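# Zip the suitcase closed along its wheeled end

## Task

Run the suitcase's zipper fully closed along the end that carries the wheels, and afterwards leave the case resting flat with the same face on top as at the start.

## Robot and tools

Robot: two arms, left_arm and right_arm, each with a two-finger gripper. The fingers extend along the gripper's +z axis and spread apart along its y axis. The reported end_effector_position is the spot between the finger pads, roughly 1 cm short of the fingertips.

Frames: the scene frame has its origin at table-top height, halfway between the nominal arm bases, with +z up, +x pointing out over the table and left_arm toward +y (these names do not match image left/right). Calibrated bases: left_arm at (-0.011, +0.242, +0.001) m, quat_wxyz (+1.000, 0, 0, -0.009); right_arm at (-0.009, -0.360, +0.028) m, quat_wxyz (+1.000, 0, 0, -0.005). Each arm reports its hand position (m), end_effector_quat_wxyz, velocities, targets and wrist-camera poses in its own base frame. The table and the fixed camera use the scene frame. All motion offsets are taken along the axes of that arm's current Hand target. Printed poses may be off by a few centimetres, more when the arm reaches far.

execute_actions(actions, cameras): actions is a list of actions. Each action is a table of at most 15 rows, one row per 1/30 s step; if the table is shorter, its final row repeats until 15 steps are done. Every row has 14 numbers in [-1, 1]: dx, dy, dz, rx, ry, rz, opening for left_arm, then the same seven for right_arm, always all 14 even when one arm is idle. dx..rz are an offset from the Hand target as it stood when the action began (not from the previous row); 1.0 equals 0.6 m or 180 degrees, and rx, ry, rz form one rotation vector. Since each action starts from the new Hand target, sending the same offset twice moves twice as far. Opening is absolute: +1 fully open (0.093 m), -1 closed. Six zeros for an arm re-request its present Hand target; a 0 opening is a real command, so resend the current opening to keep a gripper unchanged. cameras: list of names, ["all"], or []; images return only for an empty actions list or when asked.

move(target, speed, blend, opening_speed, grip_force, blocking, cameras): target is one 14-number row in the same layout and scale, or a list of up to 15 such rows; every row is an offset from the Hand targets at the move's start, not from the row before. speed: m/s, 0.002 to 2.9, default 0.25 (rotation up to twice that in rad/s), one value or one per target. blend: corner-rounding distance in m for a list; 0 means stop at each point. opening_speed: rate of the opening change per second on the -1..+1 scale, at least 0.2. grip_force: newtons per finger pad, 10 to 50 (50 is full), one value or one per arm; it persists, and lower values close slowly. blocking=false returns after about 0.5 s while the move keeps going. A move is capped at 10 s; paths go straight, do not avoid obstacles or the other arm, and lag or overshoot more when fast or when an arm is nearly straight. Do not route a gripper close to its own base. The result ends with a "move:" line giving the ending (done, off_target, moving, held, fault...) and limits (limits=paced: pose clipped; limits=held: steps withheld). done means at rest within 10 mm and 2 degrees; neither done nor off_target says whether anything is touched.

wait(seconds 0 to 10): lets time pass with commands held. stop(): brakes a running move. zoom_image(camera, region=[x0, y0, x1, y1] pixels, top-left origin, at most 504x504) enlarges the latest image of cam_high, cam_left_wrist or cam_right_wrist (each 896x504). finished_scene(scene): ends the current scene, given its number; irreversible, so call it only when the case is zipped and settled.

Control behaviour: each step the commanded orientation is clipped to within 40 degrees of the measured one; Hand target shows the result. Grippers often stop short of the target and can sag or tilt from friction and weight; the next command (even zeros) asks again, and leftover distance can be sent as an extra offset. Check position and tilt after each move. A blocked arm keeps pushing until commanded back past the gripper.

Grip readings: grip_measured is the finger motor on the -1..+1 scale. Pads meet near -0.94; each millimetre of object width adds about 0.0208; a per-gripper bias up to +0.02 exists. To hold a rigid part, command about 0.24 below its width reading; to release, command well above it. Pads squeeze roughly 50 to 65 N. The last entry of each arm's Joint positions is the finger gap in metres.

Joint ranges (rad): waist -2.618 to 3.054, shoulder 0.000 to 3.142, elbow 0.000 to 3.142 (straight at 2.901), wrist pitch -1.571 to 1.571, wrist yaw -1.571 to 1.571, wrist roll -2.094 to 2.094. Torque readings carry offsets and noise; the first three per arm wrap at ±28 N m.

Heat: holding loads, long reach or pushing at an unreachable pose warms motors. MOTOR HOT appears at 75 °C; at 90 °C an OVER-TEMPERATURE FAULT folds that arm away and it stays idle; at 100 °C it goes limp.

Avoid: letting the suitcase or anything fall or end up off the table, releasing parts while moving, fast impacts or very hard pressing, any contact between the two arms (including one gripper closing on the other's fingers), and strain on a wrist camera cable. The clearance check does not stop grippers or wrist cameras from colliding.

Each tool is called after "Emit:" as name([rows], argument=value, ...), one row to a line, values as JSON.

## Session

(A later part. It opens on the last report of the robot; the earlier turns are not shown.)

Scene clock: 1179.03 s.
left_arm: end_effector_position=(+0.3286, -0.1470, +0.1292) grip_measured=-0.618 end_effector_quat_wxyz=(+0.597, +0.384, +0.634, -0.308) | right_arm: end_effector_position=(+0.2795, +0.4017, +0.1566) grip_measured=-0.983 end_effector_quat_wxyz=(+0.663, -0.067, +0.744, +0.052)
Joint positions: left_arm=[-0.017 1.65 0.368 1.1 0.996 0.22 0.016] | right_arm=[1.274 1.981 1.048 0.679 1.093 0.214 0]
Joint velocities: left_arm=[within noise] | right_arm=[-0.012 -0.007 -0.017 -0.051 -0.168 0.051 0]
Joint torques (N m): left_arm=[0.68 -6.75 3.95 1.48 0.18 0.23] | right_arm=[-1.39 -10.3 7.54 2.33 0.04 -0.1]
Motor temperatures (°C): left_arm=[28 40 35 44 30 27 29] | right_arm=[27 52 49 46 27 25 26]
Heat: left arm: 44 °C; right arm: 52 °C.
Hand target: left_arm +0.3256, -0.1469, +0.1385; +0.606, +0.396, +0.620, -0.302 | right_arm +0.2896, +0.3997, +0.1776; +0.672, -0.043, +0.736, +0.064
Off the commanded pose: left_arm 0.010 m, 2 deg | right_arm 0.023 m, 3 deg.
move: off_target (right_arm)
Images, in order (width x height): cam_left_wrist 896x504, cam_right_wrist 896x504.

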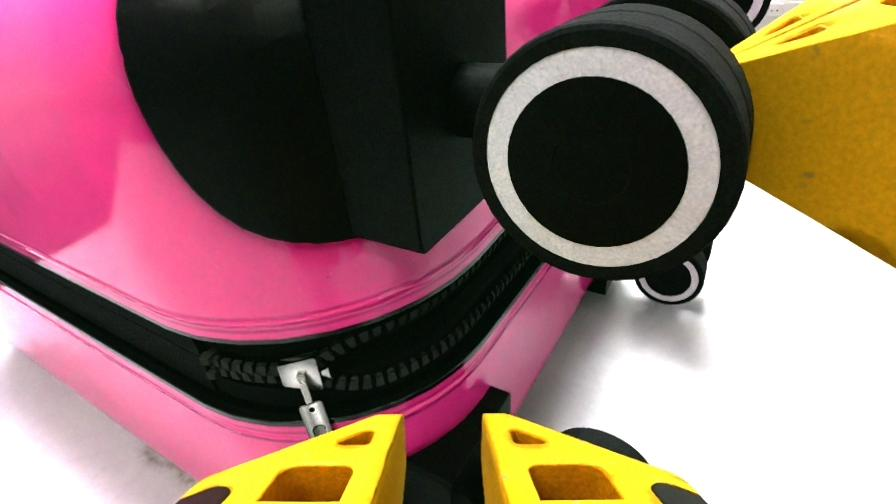

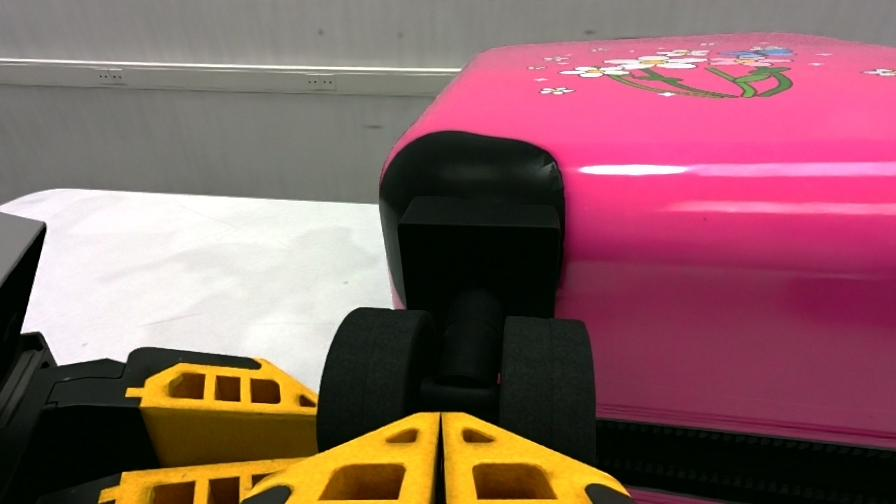

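Emit:
move(target=[0.0522, 0.0802, 0.0298, 0, 0, 0, -0.3, 0, 0, 0, 0, 0, 0, -0.99], speed=0.1, cameras=["cam_left_wrist", "cam_right_wrist", "cam_high"])

Scene clock: 1260.53 s.
left_arm: end_effector_position=(+0.3702, -0.1335, +0.0966) grip_measured=-0.302 end_effector_quat_wxyz=(+0.580, +0.375, +0.650, -0.316) | right_arm: end_effector_position=(+0.2795, +0.4017, +0.1566) grip_measured=-0.983 end_effector_quat_wxyz=(+0.663, -0.067, +0.744, +0.052)
Joint positions: left_arm=[0.032 1.89 0.525 1.113 1.04 0.243 0.031] | right_arm=[1.274 1.981 1.048 0.679 1.093 0.214 0]
Joint torques (N m): left_arm=[0.62 -4.93 6.19 2.1 0.21 0.23] | right_arm=[-1.47 -10.43 7.71 2.32 0.03 -0.08]
Motor temperatures (°C): left_arm=[27 41 35 41 29 27 29] | right_arm=[27 56 49 46 27 25 26]
Heat: left arm: 41 °C; right arm: 56 °C.
Hand target: left_arm +0.3776, -0.1340, +0.1111; +0.606, +0.396, +0.620, -0.302 | right_arm +0.2896, +0.3997, +0.1776; +0.672, -0.043, +0.736, +0.064
Off the commanded pose: left_arm 0.016 m, 5 deg | right_arm 0.023 m, 3 deg.
move: off_target (left_arm, right_arm)

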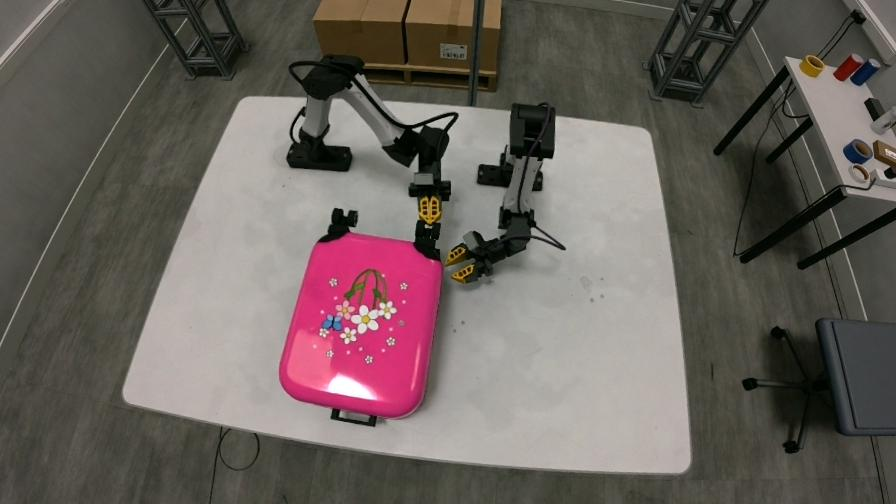

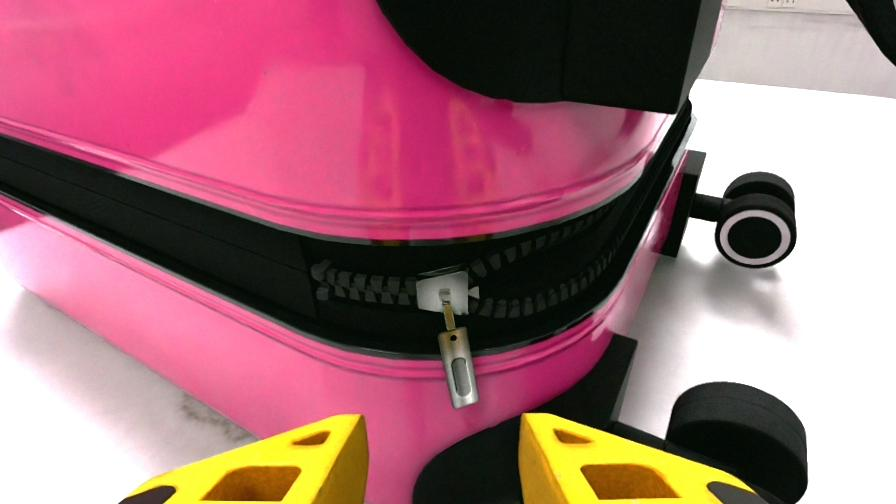

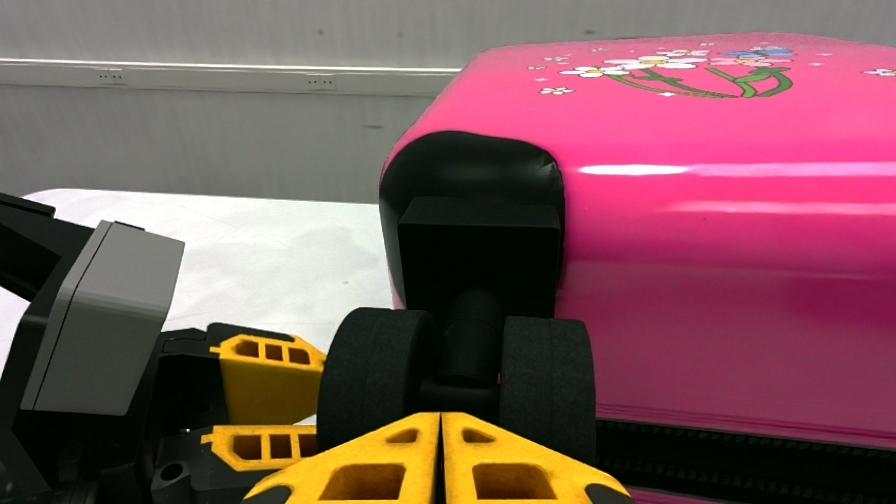

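Emit:
move(target=[0.003, -0.004, 0.0367, 0, 0, 0, -0.3, 0, 0, 0, 0, 0, 0, -0.99], speed=0.07, cameras=["cam_left_wrist"])

Scene clock: 1270.03 s.
left_arm: end_effector_position=(+0.3762, -0.1528, +0.0938) grip_measured=-0.302 end_effector_quat_wxyz=(+0.582, +0.390, +0.640, -0.317) | right_arm: end_effector_position=(+0.2795, +0.4017, +0.1566) grip_measured=-0.983 end_effector_quat_wxyz=(+0.663, -0.067, +0.744, +0.052)
Joint positions: left_arm=[-0.028 1.936 0.56 1.146 1.007 0.243 0.031] | right_arm=[1.274 1.981 1.048 0.679 1.093 0.214 0]
Joint torques (N m): left_arm=[-0.31 -5.23 6.13 2.12 -0.09 -0.03] | right_arm=[-1.26 -10.52 7.62 2.32 0.06 -0.11]
Motor temperatures (°C): left_arm=[27 40 35 44 29 27 29] | right_arm=[27 57 49 46 27 25 26]
Heat: left arm: 44 °C; right arm: 57 °C.
Hand target: left_arm +0.3869, -0.1538, +0.1072; +0.606, +0.396, +0.620, -0.302 | right_arm +0.2896, +0.3997, +0.1776; +0.672, -0.043, +0.736, +0.064
Off the commanded pose: left_arm 0.017 m, 4 deg | right_arm 0.023 m, 3 deg.
move: off_target (left_arm, right_arm)
Images, in order (width x height): cam_left_wrist 896x504.

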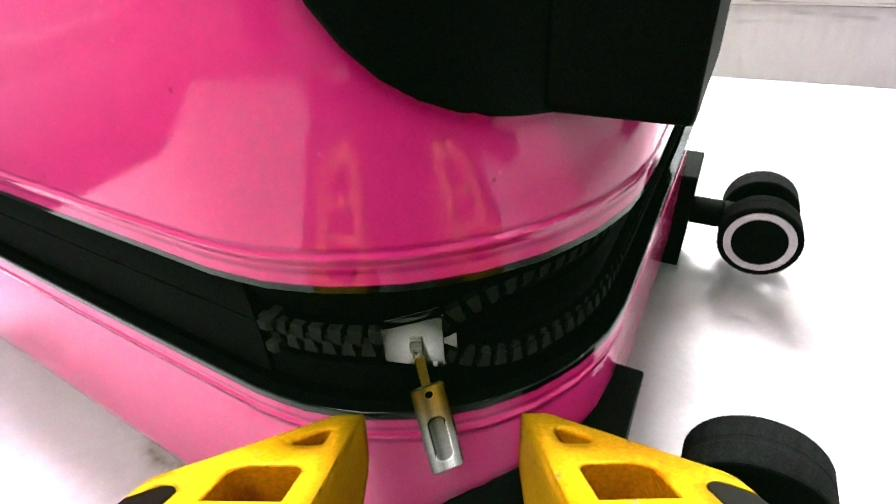

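Emit:
move(target=[-0.003, 0, 0.0155, 0, 0, 0, -0.3, 0, 0, 0, 0, 0, 0, -0.99], speed=0.05, cameras=["cam_left_wrist"])

Scene clock: 1277.27 s.
left_arm: end_effector_position=(+0.3808, -0.1562, +0.0956) grip_measured=-0.302 end_effector_quat_wxyz=(+0.585, +0.389, +0.638, -0.315) | right_arm: end_effector_position=(+0.2795, +0.4017, +0.1566) grip_measured=-0.983 end_effector_quat_wxyz=(+0.663, -0.067, +0.744, +0.052)
Joint positions: left_arm=[-0.04 1.944 0.575 1.152 0.99 0.236 0.031] | right_arm=[1.274 1.981 1.048 0.679 1.093 0.214 0]
Joint torques (N m): left_arm=[-1.03 -5.01 6.72 2.04 -0.16 -0.03] | right_arm=[-1.52 -10.3 7.54 2.35 -0.02 -0.08]
Motor temperatures (°C): left_arm=[27 40 35 44 29 27 29] | right_arm=[27 57 49 46 27 25 26]
Heat: left arm: 44 °C; right arm: 57 °C.
Hand target: left_arm +0.3915, -0.1620, +0.1082; +0.606, +0.396, +0.620, -0.302 | right_arm +0.2896, +0.3997, +0.1776; +0.672, -0.043, +0.736, +0.064
Off the commanded pose: left_arm 0.018 m, 4 deg | right_arm 0.023 m, 3 deg.
move: off_target (left_arm, right_arm)
Images, in order (width x height): cam_left_wrist 896x504.

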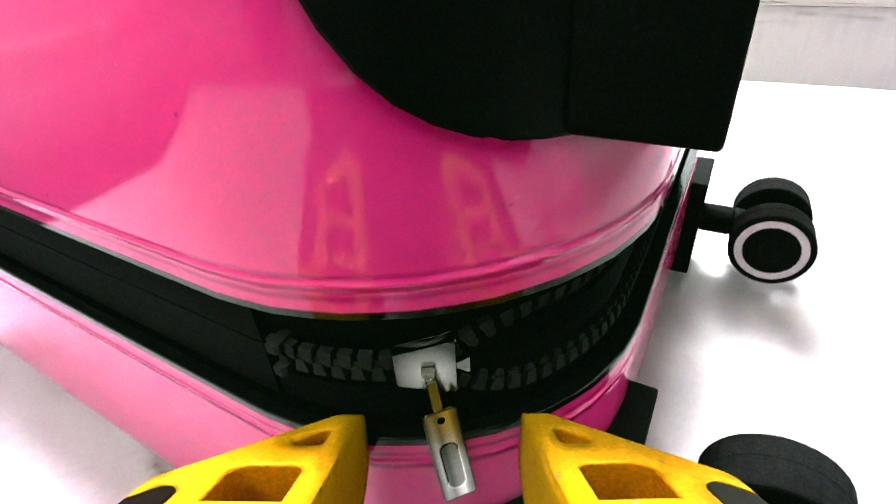

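Emit:
move(target=[0.004, 0, 0.011, 0, 0, 0, -0.3, 0, 0, 0, 0, 0, 0, -0.99], speed=0.05, cameras=["cam_left_wrist"])

Scene clock: 1281.03 s.
left_arm: end_effector_position=(+0.3851, -0.1591, +0.0956) grip_measured=-0.302 end_effector_quat_wxyz=(+0.589, +0.391, +0.634, -0.312) | right_arm: end_effector_position=(+0.2831, +0.3991, +0.1566) grip_measured=-0.983 end_effector_quat_wxyz=(+0.663, -0.064, +0.744, +0.048)
Joint positions: left_arm=[-0.049 1.964 0.591 1.174 0.981 0.231 0.031] | right_arm=[1.264 1.981 1.048 0.679 1.093 0.214 0]
Joint torques (N m): left_arm=[-1.5 -4.98 6.65 1.94 -0.2 -0.03] | right_arm=[-0.73 -10.11 7.86 2.37 0 -0.1]
Motor temperatures (°C): left_arm=[27 39 36 44 29 27 29] | right_arm=[27 57 49 46 27 25 26]
Heat: left arm: 44 °C; right arm: 57 °C.
Hand target: left_arm +0.3950, -0.1673, +0.1053; +0.606, +0.396, +0.620, -0.302 | right_arm +0.2896, +0.3997, +0.1776; +0.672, -0.043, +0.736, +0.064
Off the commanded pose: left_arm 0.016 m, 3 deg | right_arm 0.022 m, 3 deg.
move: off_target (left_arm, right_arm)
Images, in order (width x height): cam_left_wrist 896x504.

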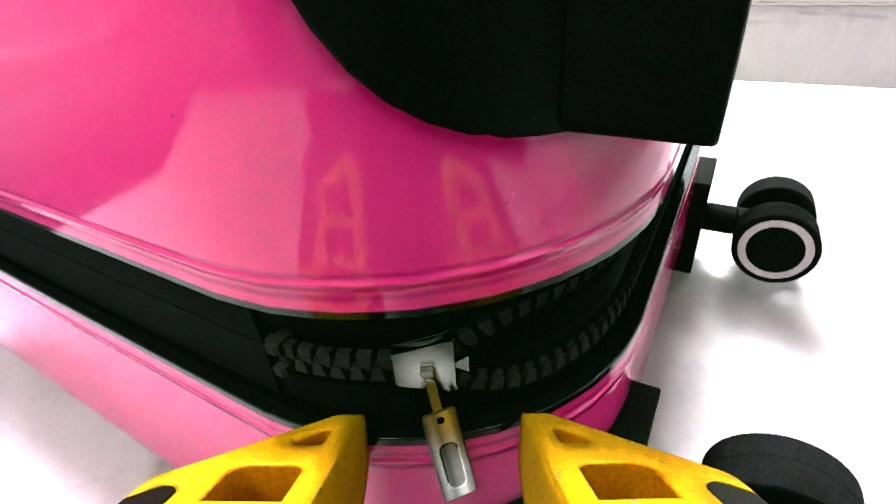

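Emit:
move([
  [0, 0, -0.009, 0, 0, 0, -0.3, 0, 0, 0, 0, 0, 0, -0.99],
  [0, 0, -0.009, 0, 0, 0, -1, 0, 0, 0, 0, 0, 0, -0.99],
], speed=0.05, grip_force=[50, 50], cameras=["cam_left_wrist"])

Scene clock: 1286.63 s.
left_arm: end_effector_position=(+0.3881, -0.1573, +0.0964) grip_measured=-0.967 end_effector_quat_wxyz=(+0.593, +0.387, +0.636, -0.306) | right_arm: end_effector_position=(+0.2831, +0.3991, +0.1566) grip_measured=-0.983 end_effector_quat_wxyz=(+0.663, -0.064, +0.744, +0.048)
Joint positions: left_arm=[-0.048 1.964 0.594 1.175 0.967 0.231 0] | right_arm=[1.264 1.981 1.048 0.679 1.093 0.214 0]
Joint torques (N m): left_arm=[-0.58 -5.7 5.49 1.92 0.03 0.01] | right_arm=[-0.54 -10.18 7.94 2.3 0 -0.07]
Motor temperatures (°C): left_arm=[27 39 36 44 29 27 29] | right_arm=[27 57 49 46 27 25 26]
Heat: left arm: 44 °C; right arm: 57 °C.
Hand target: left_arm +0.3923, -0.1627, +0.1057; +0.606, +0.396, +0.620, -0.302 | right_arm +0.2896, +0.3997, +0.1776; +0.672, -0.043, +0.736, +0.064
Off the commanded pose: left_arm 0.012 m, 3 deg | right_arm 0.022 m, 3 deg.
move: off_target (left_arm, right_arm); target 2's new opening was sent with left_arm's hand 0.013 m and 3 deg from that target
Images, in order (width x height): cam_left_wrist 896x504.

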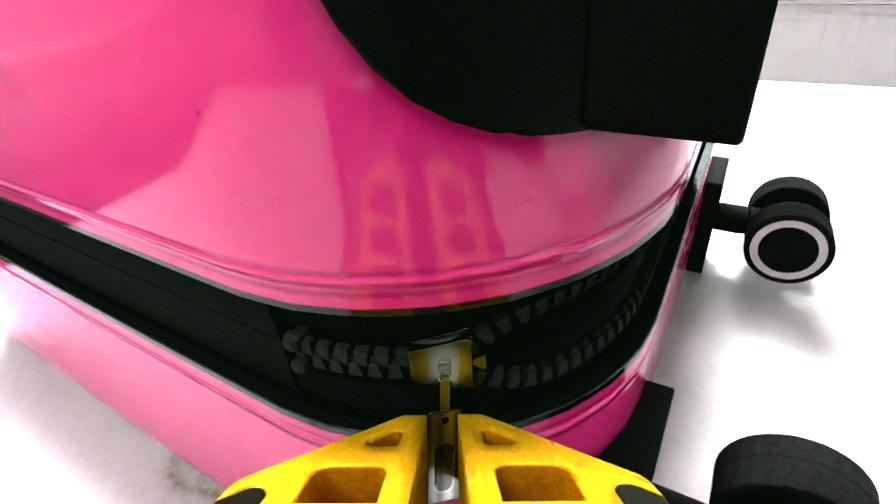

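Emit:
move([
  [-0.0053, -0.02, -0.003, 0, 0, -0.1667, -1, 0, 0, 0, 0, 0, 0, -0.99],
  [-0.02, -0.0347, -0.004, 0, 0, -0.3333, -1, 0, 0, 0, 0, 0, 0, -0.99],
  [-0.04, -0.04, -0.004, 0, 0, -0.5, -1, 0, 0, 0, 0, 0, 0, -0.99],
], speed=0.11, blend=[0.005, 0.005, 0], cameras=["cam_left_wrist", "cam_right_wrist"])

Scene clock: 1303.73 s.
left_arm: end_effector_position=(+0.3744, -0.1678, +0.1098) grip_measured=-0.970 end_effector_quat_wxyz=(+0.209, -0.180, +0.724, -0.633) | right_arm: end_effector_position=(+0.2831, +0.3991, +0.1566) grip_measured=-0.983 end_effector_quat_wxyz=(+0.663, -0.064, +0.744, +0.048)
Joint positions: left_arm=[-0.092 1.867 0.535 1.149 0.907 -1.35 0] | right_arm=[1.264 1.981 1.048 0.679 1.093 0.214 0]
Joint torques (N m): left_arm=[-1.02 -9.18 3.79 1.7 0.08 0.04] | right_arm=[-0.92 -10.67 7.68 2.31 0.01 -0.1]
Motor temperatures (°C): left_arm=[27 40 35 43 29 27 29] | right_arm=[27 58 49 46 27 25 26]
Heat: left arm: 43 °C; right arm: 58 °C.
Hand target: left_arm +0.3693, -0.1757, +0.1272; +0.215, -0.158, +0.719, -0.642 | right_arm +0.2896, +0.3997, +0.1776; +0.672, -0.043, +0.736, +0.064
Off the commanded pose: left_arm 0.020 m, 3 deg | right_arm 0.022 m, 3 deg.
move: off_target (left_arm, right_arm)
Images, in order (width x height): cam_left_wrist 896x504, cam_right_wrist 896x504.

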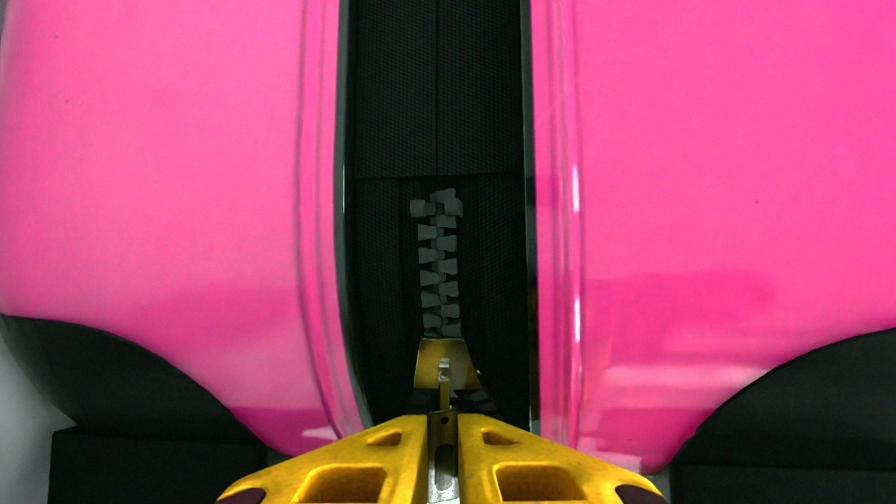

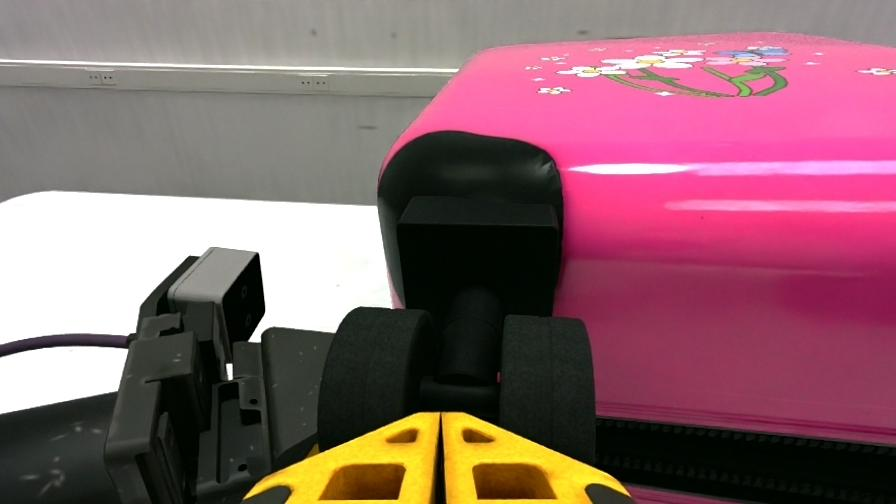

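Emit:
move(target=[0.05, 0, 0, 0, 0, 0, -1, 0, 0, 0, 0, 0, 0, -0.99], speed=0.06, cameras=["cam_left_wrist", "cam_right_wrist"])

Scene clock: 1311.77 s.
left_arm: end_effector_position=(+0.3695, -0.1688, +0.1095) grip_measured=-0.970 end_effector_quat_wxyz=(+0.247, -0.212, +0.718, -0.614) | right_arm: end_effector_position=(+0.2816, +0.3987, +0.1570) grip_measured=-0.983 end_effector_quat_wxyz=(+0.664, -0.062, +0.743, +0.046)
Joint positions: left_arm=[-0.141 1.82 0.462 1.189 0.752 -1.36 0] | right_arm=[1.269 1.981 1.048 0.679 1.103 0.214 0]
Joint torques (N m): left_arm=[-2.24 -8.24 1.68 2.02 0.92 0.04] | right_arm=[-1.09 -10.45 7.53 2.36 -0.07 -0.11]
Motor temperatures (°C): left_arm=[27 40 35 43 29 27 30] | right_arm=[27 58 49 46 27 25 26]
Heat: left arm: 43 °C; right arm: 58 °C.
Hand target: left_arm +0.3436, -0.1908, +0.1240; +0.215, -0.158, +0.719, -0.642 | right_arm +0.2896, +0.3997, +0.1776; +0.672, -0.043, +0.736, +0.064
Off the commanded pose: left_arm 0.037 m, 8 deg | right_arm 0.022 m, 3 deg.
move: off_target (left_arm, right_arm)
Images, in order (width x height): cam_left_wrist 896x504, cam_right_wrist 896x504.

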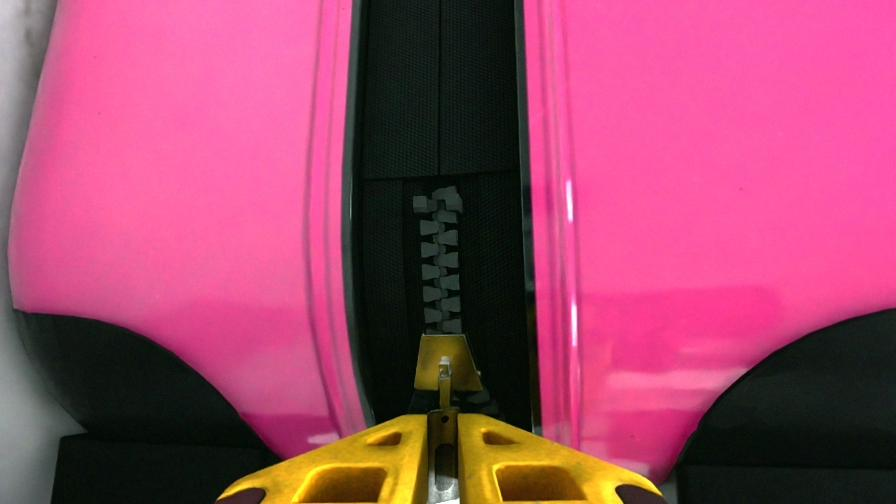

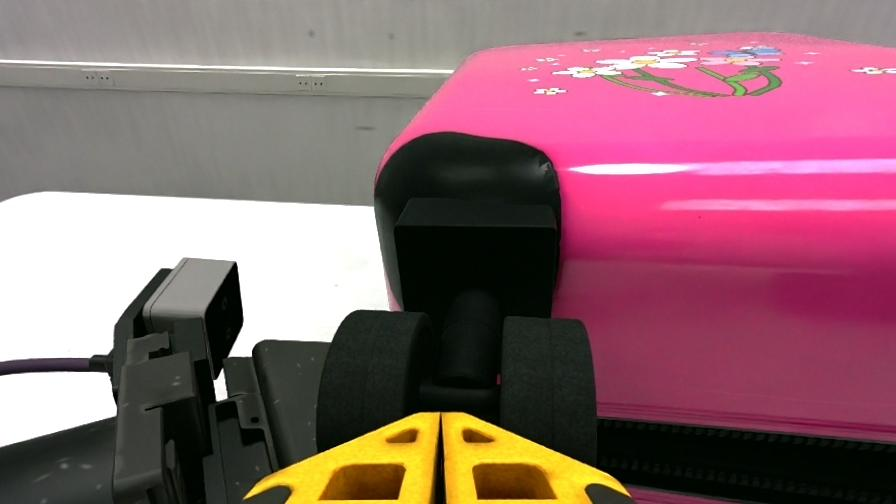

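Emit:
move(target=[0.05, 0, 0, 0, 0, 0, -1, 0, 0, 0, 0, 0, 0, -0.99], speed=0.06, cameras=["cam_left_wrist", "cam_right_wrist"])

Scene clock: 1317.60 s.
left_arm: end_effector_position=(+0.3609, -0.1689, +0.1093) grip_measured=-0.970 end_effector_quat_wxyz=(+0.283, -0.240, +0.709, -0.600) | right_arm: end_effector_position=(+0.2753, +0.4004, +0.1571) grip_measured=-0.983 end_effector_quat_wxyz=(+0.666, -0.064, +0.742, +0.045)
Joint positions: left_arm=[-0.195 1.785 0.384 1.255 0.605 -1.373 0] | right_arm=[1.286 1.981 1.046 0.679 1.12 0.212 0]
Joint torques (N m): left_arm=[-3.77 -7.9 0.34 2.06 1.58 0.05] | right_arm=[-2.3 -10.39 7.53 2.23 -0.16 -0.01]
Motor temperatures (°C): left_arm=[28 40 34 43 29 27 30] | right_arm=[27 59 49 46 27 25 26]
Heat: left arm: 43 °C; right arm: 59 °C.
Hand target: left_arm +0.3178, -0.2059, +0.1208; +0.215, -0.158, +0.719, -0.642 | right_arm +0.2896, +0.3997, +0.1776; +0.672, -0.043, +0.736, +0.064
Off the commanded pose: left_arm 0.058 m, 13 deg | right_arm 0.025 m, 3 deg.
move: off_target (left_arm, right_arm)
Images, in order (width x height): cam_left_wrist 896x504, cam_right_wrist 896x504.

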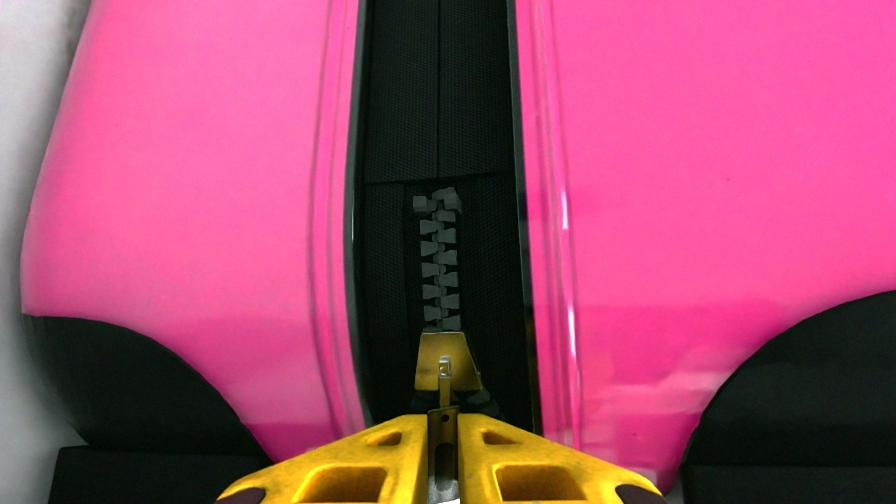

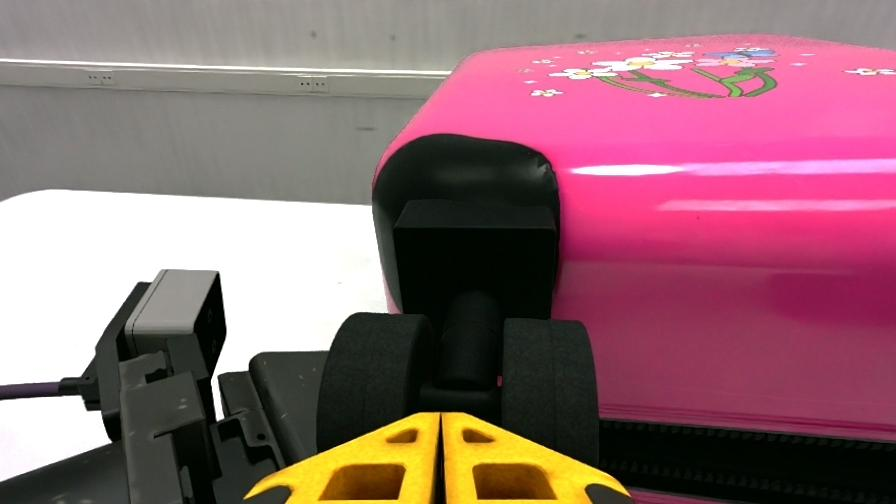

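Emit:
move(target=[0.045, 0, 0, 0, 0, 0, -1, 0, 0, 0.03, 0, 0, 0, -0.99], speed=0.05, cameras=["cam_left_wrist", "cam_right_wrist"])

Scene clock: 1331.90 s.
left_arm: end_effector_position=(+0.3568, -0.1670, +0.1089) grip_measured=-0.973 end_effector_quat_wxyz=(+0.315, -0.269, +0.698, -0.585) | right_arm: end_effector_position=(+0.2742, +0.4030, +0.1566) grip_measured=-0.983 end_effector_quat_wxyz=(+0.664, -0.076, +0.742, +0.044)
Joint positions: left_arm=[-0.247 1.762 0.331 1.298 0.459 -1.386 0] | right_arm=[1.287 1.981 1.046 0.679 1.106 0.194 0]
Joint torques (N m): left_arm=[-5.23 -8.01 -1.54 2.24 2.21 0.07] | right_arm=[-5.34 -8.58 9.48 2.56 -0.39 -0.09]
Motor temperatures (°C): left_arm=[28 42 33 44 31 27 30] | right_arm=[27 59 49 46 27 25 26]
Heat: left arm: 44 °C; right arm: 59 °C.
Hand target: left_arm +0.2947, -0.2195, +0.1179; +0.215, -0.158, +0.719, -0.642 | right_arm +0.3073, +0.4024, +0.1760; +0.672, -0.043, +0.736, +0.064
Off the commanded pose: left_arm 0.082 m, 18 deg | right_arm 0.038 m, 5 deg.
move: off_target (left_arm, right_arm)
Images, in order (width x height): cam_left_wrist 896x504, cam_right_wrist 896x504.

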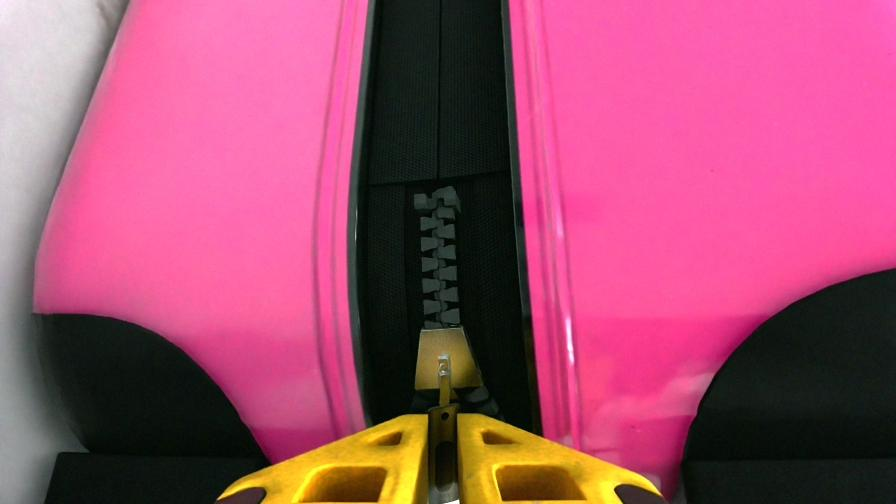

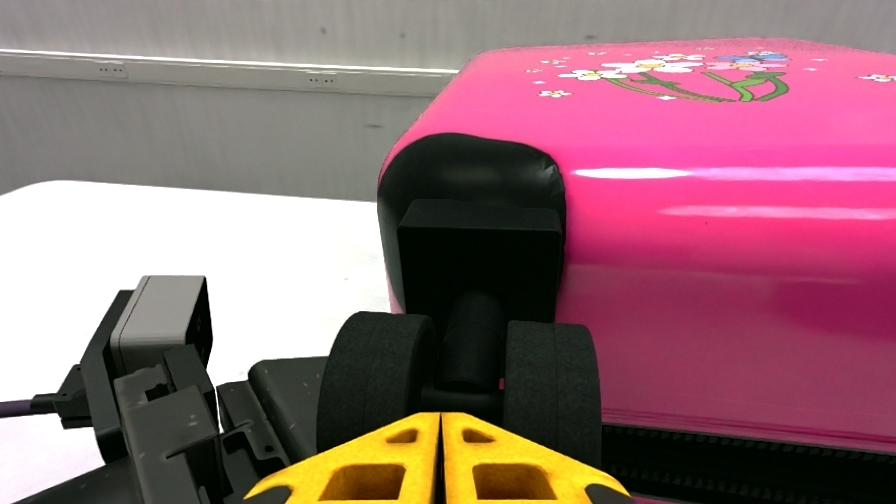

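Emit:
move(target=[0.0353, 0.0082, 0.0583, 0, 0, 0, -1, 0, 0, 0, 0, 0, 0, -0.99], speed=0.05, cameras=["cam_left_wrist", "cam_right_wrist"])

Scene clock: 1402.40 s.
left_arm: end_effector_position=(+0.3538, -0.1827, +0.1091) grip_measured=-0.973 end_effector_quat_wxyz=(+0.342, -0.291, +0.684, -0.575) | right_arm: end_effector_position=(+0.2758, +0.4007, +0.1569) grip_measured=-0.983 end_effector_quat_wxyz=(+0.666, -0.072, +0.742, +0.040)
Joint positions: left_arm=[-0.365 1.778 0.316 1.353 0.266 -1.407 0] | right_arm=[1.284 1.981 1.046 0.679 1.116 0.194 0]
Joint torques (N m): left_arm=[-7.76 -3.9 1.13 2.24 2.55 0.06] | right_arm=[-5.11 -8.49 9.54 2.54 -0.51 -0.01]
Motor temperatures (°C): left_arm=[31 44 32 47 39 27 31] | right_arm=[31 57 54 48 27 25 26]
Heat: left arm: 47 °C; right arm: 57 °C.
Hand target: left_arm +0.2947, -0.2595, +0.1079; +0.215, -0.158, +0.719, -0.642 | right_arm +0.3073, +0.4024, +0.1760; +0.672, -0.043, +0.736, +0.064
Off the commanded pose: left_arm 0.097 m, 23 deg | right_arm 0.037 m, 4 deg.
move: off_target (left_arm, right_arm)
Images, in order (width x height): cam_left_wrist 896x504, cam_right_wrist 896x504.

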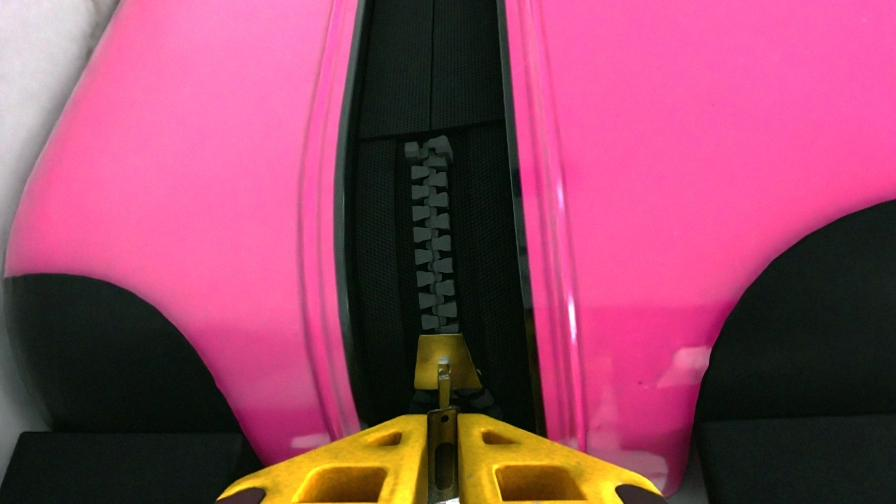

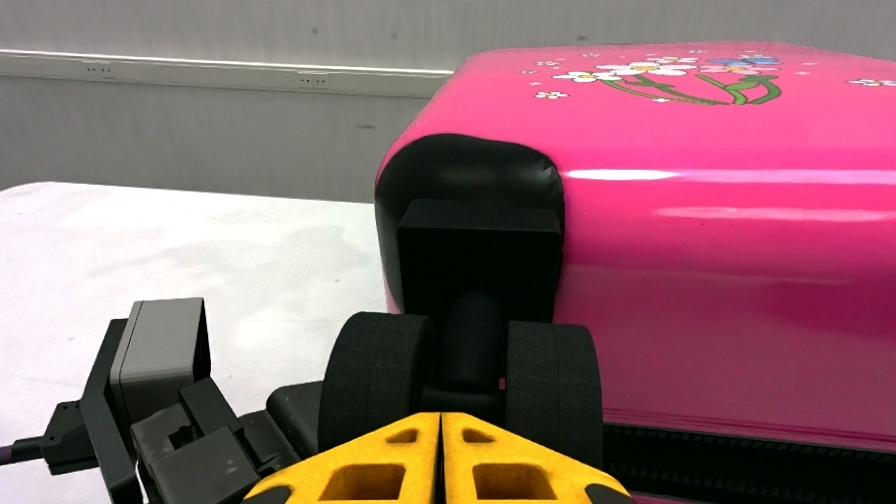

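Emit:
move(target=[0.0173, -0.0033, 0.0167, 0.0148, 0.1378, 0.0117, -1, 0, 0, 0, 0, 0, 0, -0.99], speed=0.08, cameras=["cam_left_wrist", "cam_right_wrist"])

Scene clock: 1426.93 s.
left_arm: end_effector_position=(+0.3701, -0.2030, +0.1091) grip_measured=-0.973 end_effector_quat_wxyz=(+0.254, -0.182, +0.714, -0.627) | right_arm: end_effector_position=(+0.2913, +0.3809, +0.1576) grip_measured=-0.983 end_effector_quat_wxyz=(+0.670, -0.044, +0.741, +0.003)
Joint positions: left_arm=[-0.246 1.901 0.497 1.294 0.688 -1.366 0] | right_arm=[1.247 1.981 1.046 0.668 1.171 0.192 0]
Joint torques (N m): left_arm=[-5.94 -4.98 3.74 1.51 3.64 0.39] | right_arm=[-2.25 -8.47 9.65 2.53 -1.04 0.01]
Motor temperatures (°C): left_arm=[33 41 31 47 43 27 31] | right_arm=[31 57 55 48 27 25 26]
Heat: left arm: 47 °C; right arm: 57 °C.
Hand target: left_arm +0.2908, -0.2735, +0.1079; +0.071, +0.001, +0.736, -0.673 | right_arm +0.3073, +0.4024, +0.1760; +0.672, -0.043, +0.736, +0.064
Off the commanded pose: left_arm 0.106 m, 30 deg | right_arm 0.033 m, 7 deg.
move: off_target (left_arm, right_arm)
Images, in order (width x height): cam_left_wrist 896x504, cam_right_wrist 896x504.

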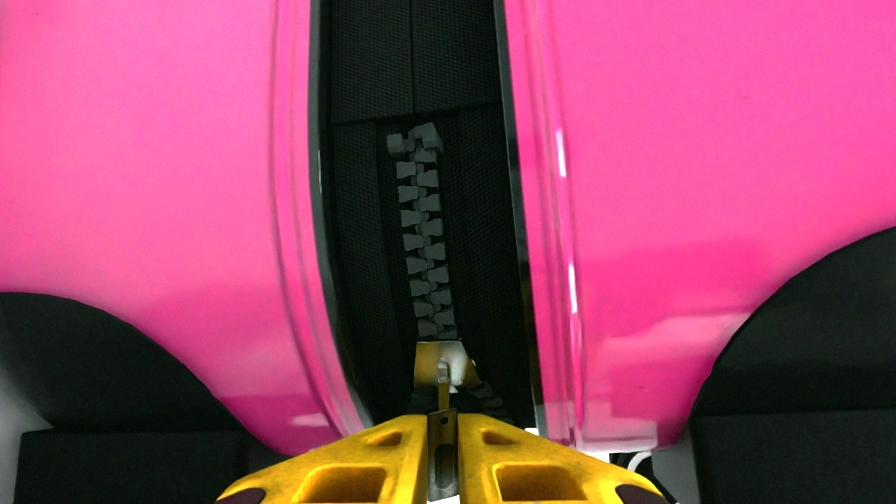

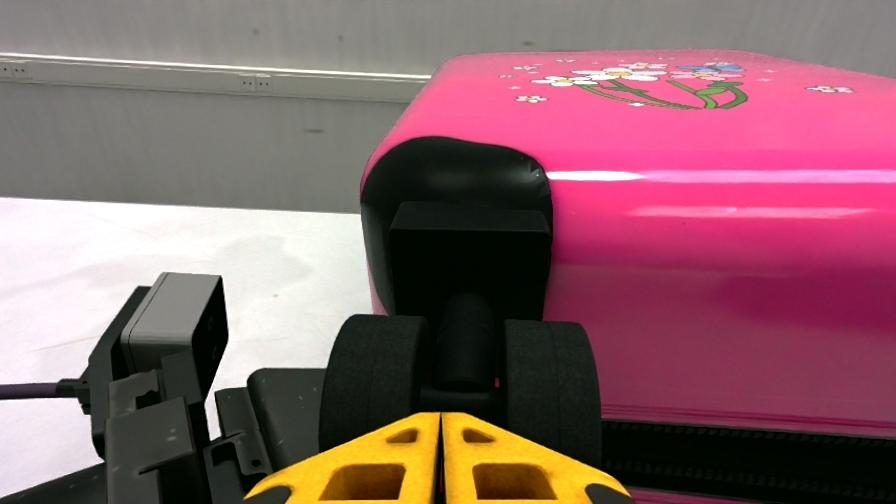

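Emit:
move(target=[0.0213, -0.0035, 0.0145, 0, 0, 0, -1, 0, 0.019, 0.008, 0, 0, 0, -0.99], speed=0.06, cameras=["cam_left_wrist", "cam_right_wrist"])

Scene clock: 1446.77 s.
left_arm: end_effector_position=(+0.3702, -0.2012, +0.1092) grip_measured=-0.973 end_effector_quat_wxyz=(+0.253, -0.181, +0.714, -0.628) | right_arm: end_effector_position=(+0.2922, +0.3836, +0.1576) grip_measured=-0.983 end_effector_quat_wxyz=(+0.672, -0.038, +0.740, -0.005)
Joint positions: left_arm=[-0.238 1.901 0.497 1.294 0.698 -1.366 0] | right_arm=[1.251 2.001 1.072 0.662 1.194 0.189 0]
Joint torques (N m): left_arm=[-8.85 -5.76 2.07 1.56 3.41 0.36] | right_arm=[-1.78 -7.87 11.96 2.42 -1.21 -0.04]
Motor temperatures (°C): left_arm=[33 40 32 46 50 27 31] | right_arm=[30 57 56 47 28 25 26]
Heat: left arm: 50 °C; right arm: 57 °C.
Hand target: left_arm +0.2788, -0.2835, +0.1079; +0.071, +0.001, +0.736, -0.673 | right_arm +0.3104, +0.4144, +0.1760; +0.672, -0.043, +0.736, +0.064
Off the commanded pose: left_arm 0.123 m, 30 deg | right_arm 0.040 m, 8 deg.
move: off_target (left_arm, right_arm)
Images, in order (width x height): cam_left_wrist 896x504, cam_right_wrist 896x504.

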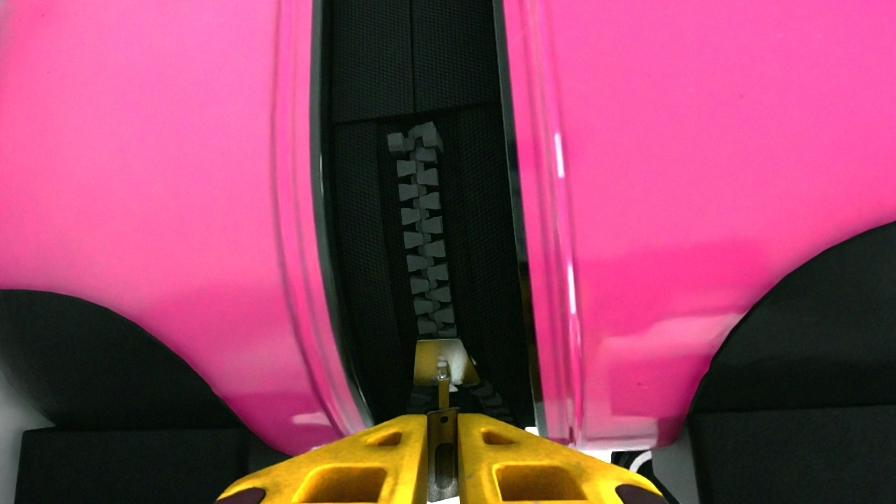

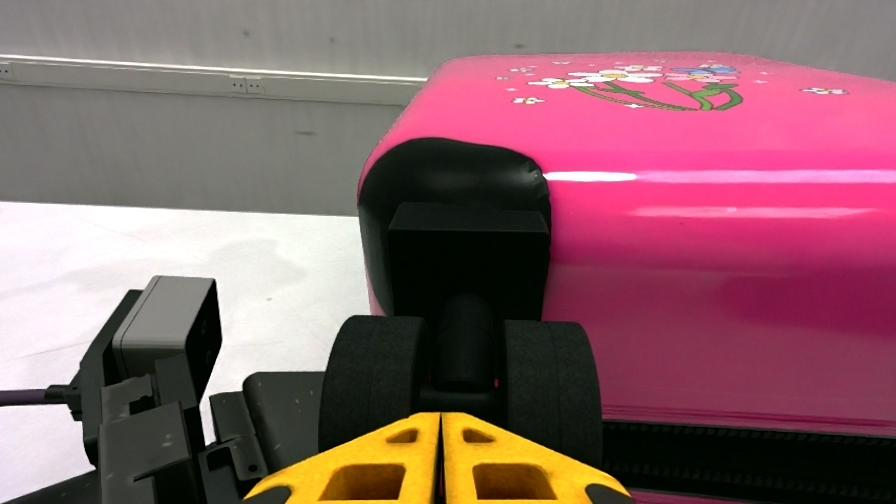

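Emit:
move(target=[0.0225, -0.0035, 0.0175, 0, 0, 0, -1, 0, 0.012, 0.008, 0, 0, 0, -0.99], speed=0.06, cameras=["cam_left_wrist", "cam_right_wrist"])

Scene clock: 1452.00 s.
left_arm: end_effector_position=(+0.3711, -0.2032, +0.1083) grip_measured=-0.973 end_effector_quat_wxyz=(+0.261, -0.189, +0.713, -0.623) | right_arm: end_effector_position=(+0.2932, +0.3841, +0.1575) grip_measured=-0.983 end_effector_quat_wxyz=(+0.674, -0.031, +0.738, -0.021)
Joint positions: left_arm=[-0.255 1.901 0.492 1.298 0.658 -1.366 0] | right_arm=[1.254 2.02 1.102 0.644 1.231 0.186 0]
Joint torques (N m): left_arm=[-10.76 -6.53 0.44 1.66 3.45 0.32] | right_arm=[-1.94 -7.84 12.1 2.46 -1.57 -0.04]
Motor temperatures (°C): left_arm=[34 40 32 46 51 27 31] | right_arm=[30 58 55 47 29 25 26]
Heat: left arm: 51 °C; right arm: 58 °C.
Hand target: left_arm +0.2663, -0.2954, +0.1077; +0.071, +0.001, +0.736, -0.673 | right_arm +0.3140, +0.4223, +0.1759; +0.672, -0.043, +0.736, +0.064
Off the commanded pose: left_arm 0.140 m, 32 deg | right_arm 0.047 m, 10 deg.
move: off_target (left_arm, right_arm)
Images, in order (width x height): cam_left_wrist 896x504, cam_right_wrist 896x504.

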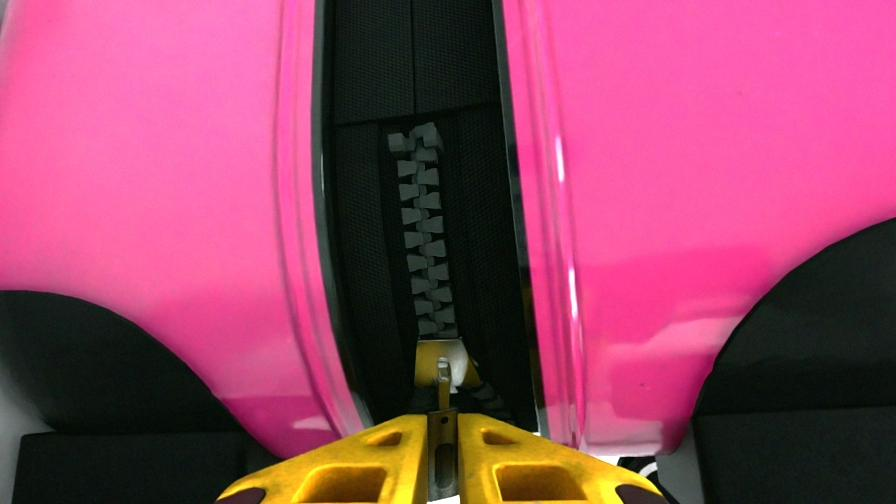

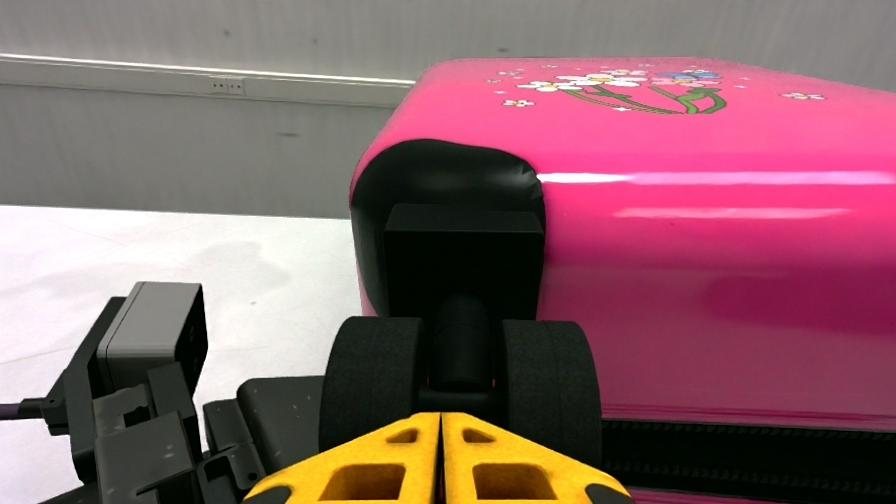

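Emit:
move(target=[0.028, 0.0, -0.042, 0, 0, 0, -1, 0, 0, 0, 0, 0, 0, -0.99], speed=0.06, cameras=["cam_left_wrist", "cam_right_wrist"])

Scene clock: 1465.17 s.
left_arm: end_effector_position=(+0.3596, -0.1968, +0.1079) grip_measured=-0.973 end_effector_quat_wxyz=(+0.270, -0.193, +0.709, -0.621) | right_arm: end_effector_position=(+0.2843, +0.3907, +0.1575) grip_measured=-0.983 end_effector_quat_wxyz=(+0.674, -0.040, +0.737, -0.014)
Joint positions: left_arm=[-0.253 1.88 0.43 1.349 0.639 -1.366 0] | right_arm=[1.277 2.02 1.102 0.644 1.231 0.186 0]
Joint torques (N m): left_arm=[-7.71 -7.98 -2.48 1.75 3.8 0.33] | right_arm=[-4.11 -8.01 12.27 2.44 -1.54 0]
Motor temperatures (°C): left_arm=[36 40 31 45 54 27 31] | right_arm=[29 57 55 46 30 25 26]
Heat: left arm: 54 °C; right arm: 57 °C.
Hand target: left_arm +0.2471, -0.2720, +0.1080; +0.071, +0.001, +0.736, -0.673 | right_arm +0.3140, +0.4223, +0.1759; +0.672, -0.043, +0.736, +0.064
Off the commanded pose: left_arm 0.135 m, 33 deg | right_arm 0.047 m, 9 deg.
move: off_target (left_arm, right_arm)
Images, in order (width x height): cam_left_wrist 896x504, cam_right_wrist 896x504.

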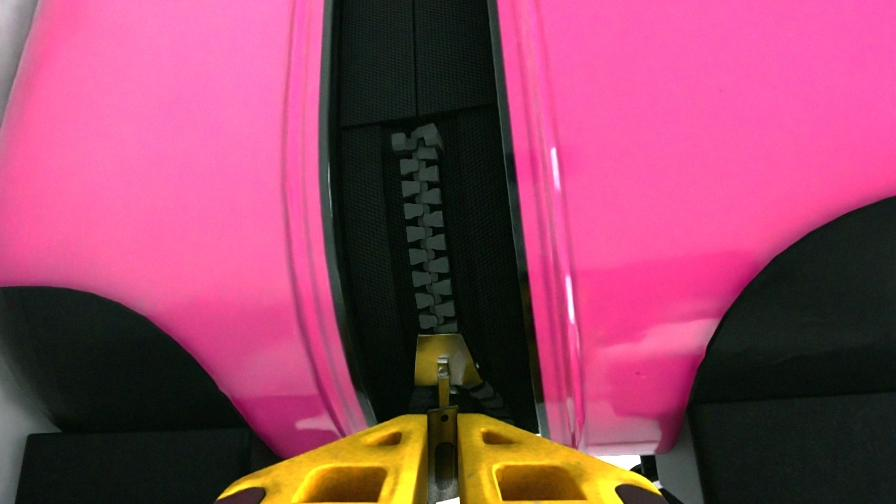

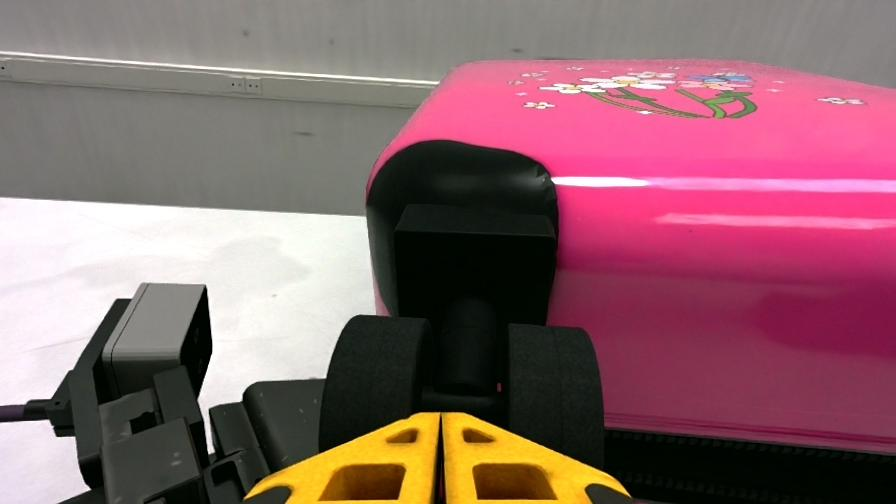

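Emit:
zoom_image(camera="cam_left_wrist", region=[340, 280, 560, 504])

Scaled by 2.250.

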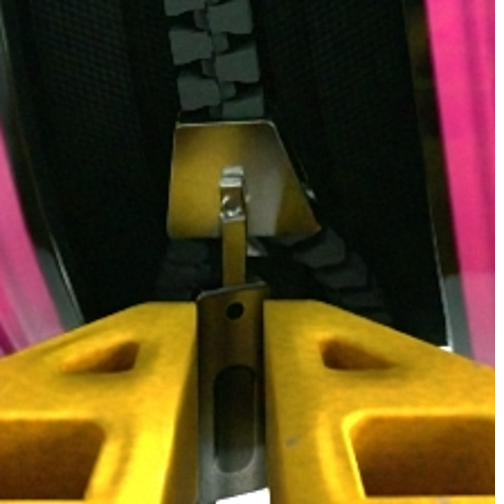

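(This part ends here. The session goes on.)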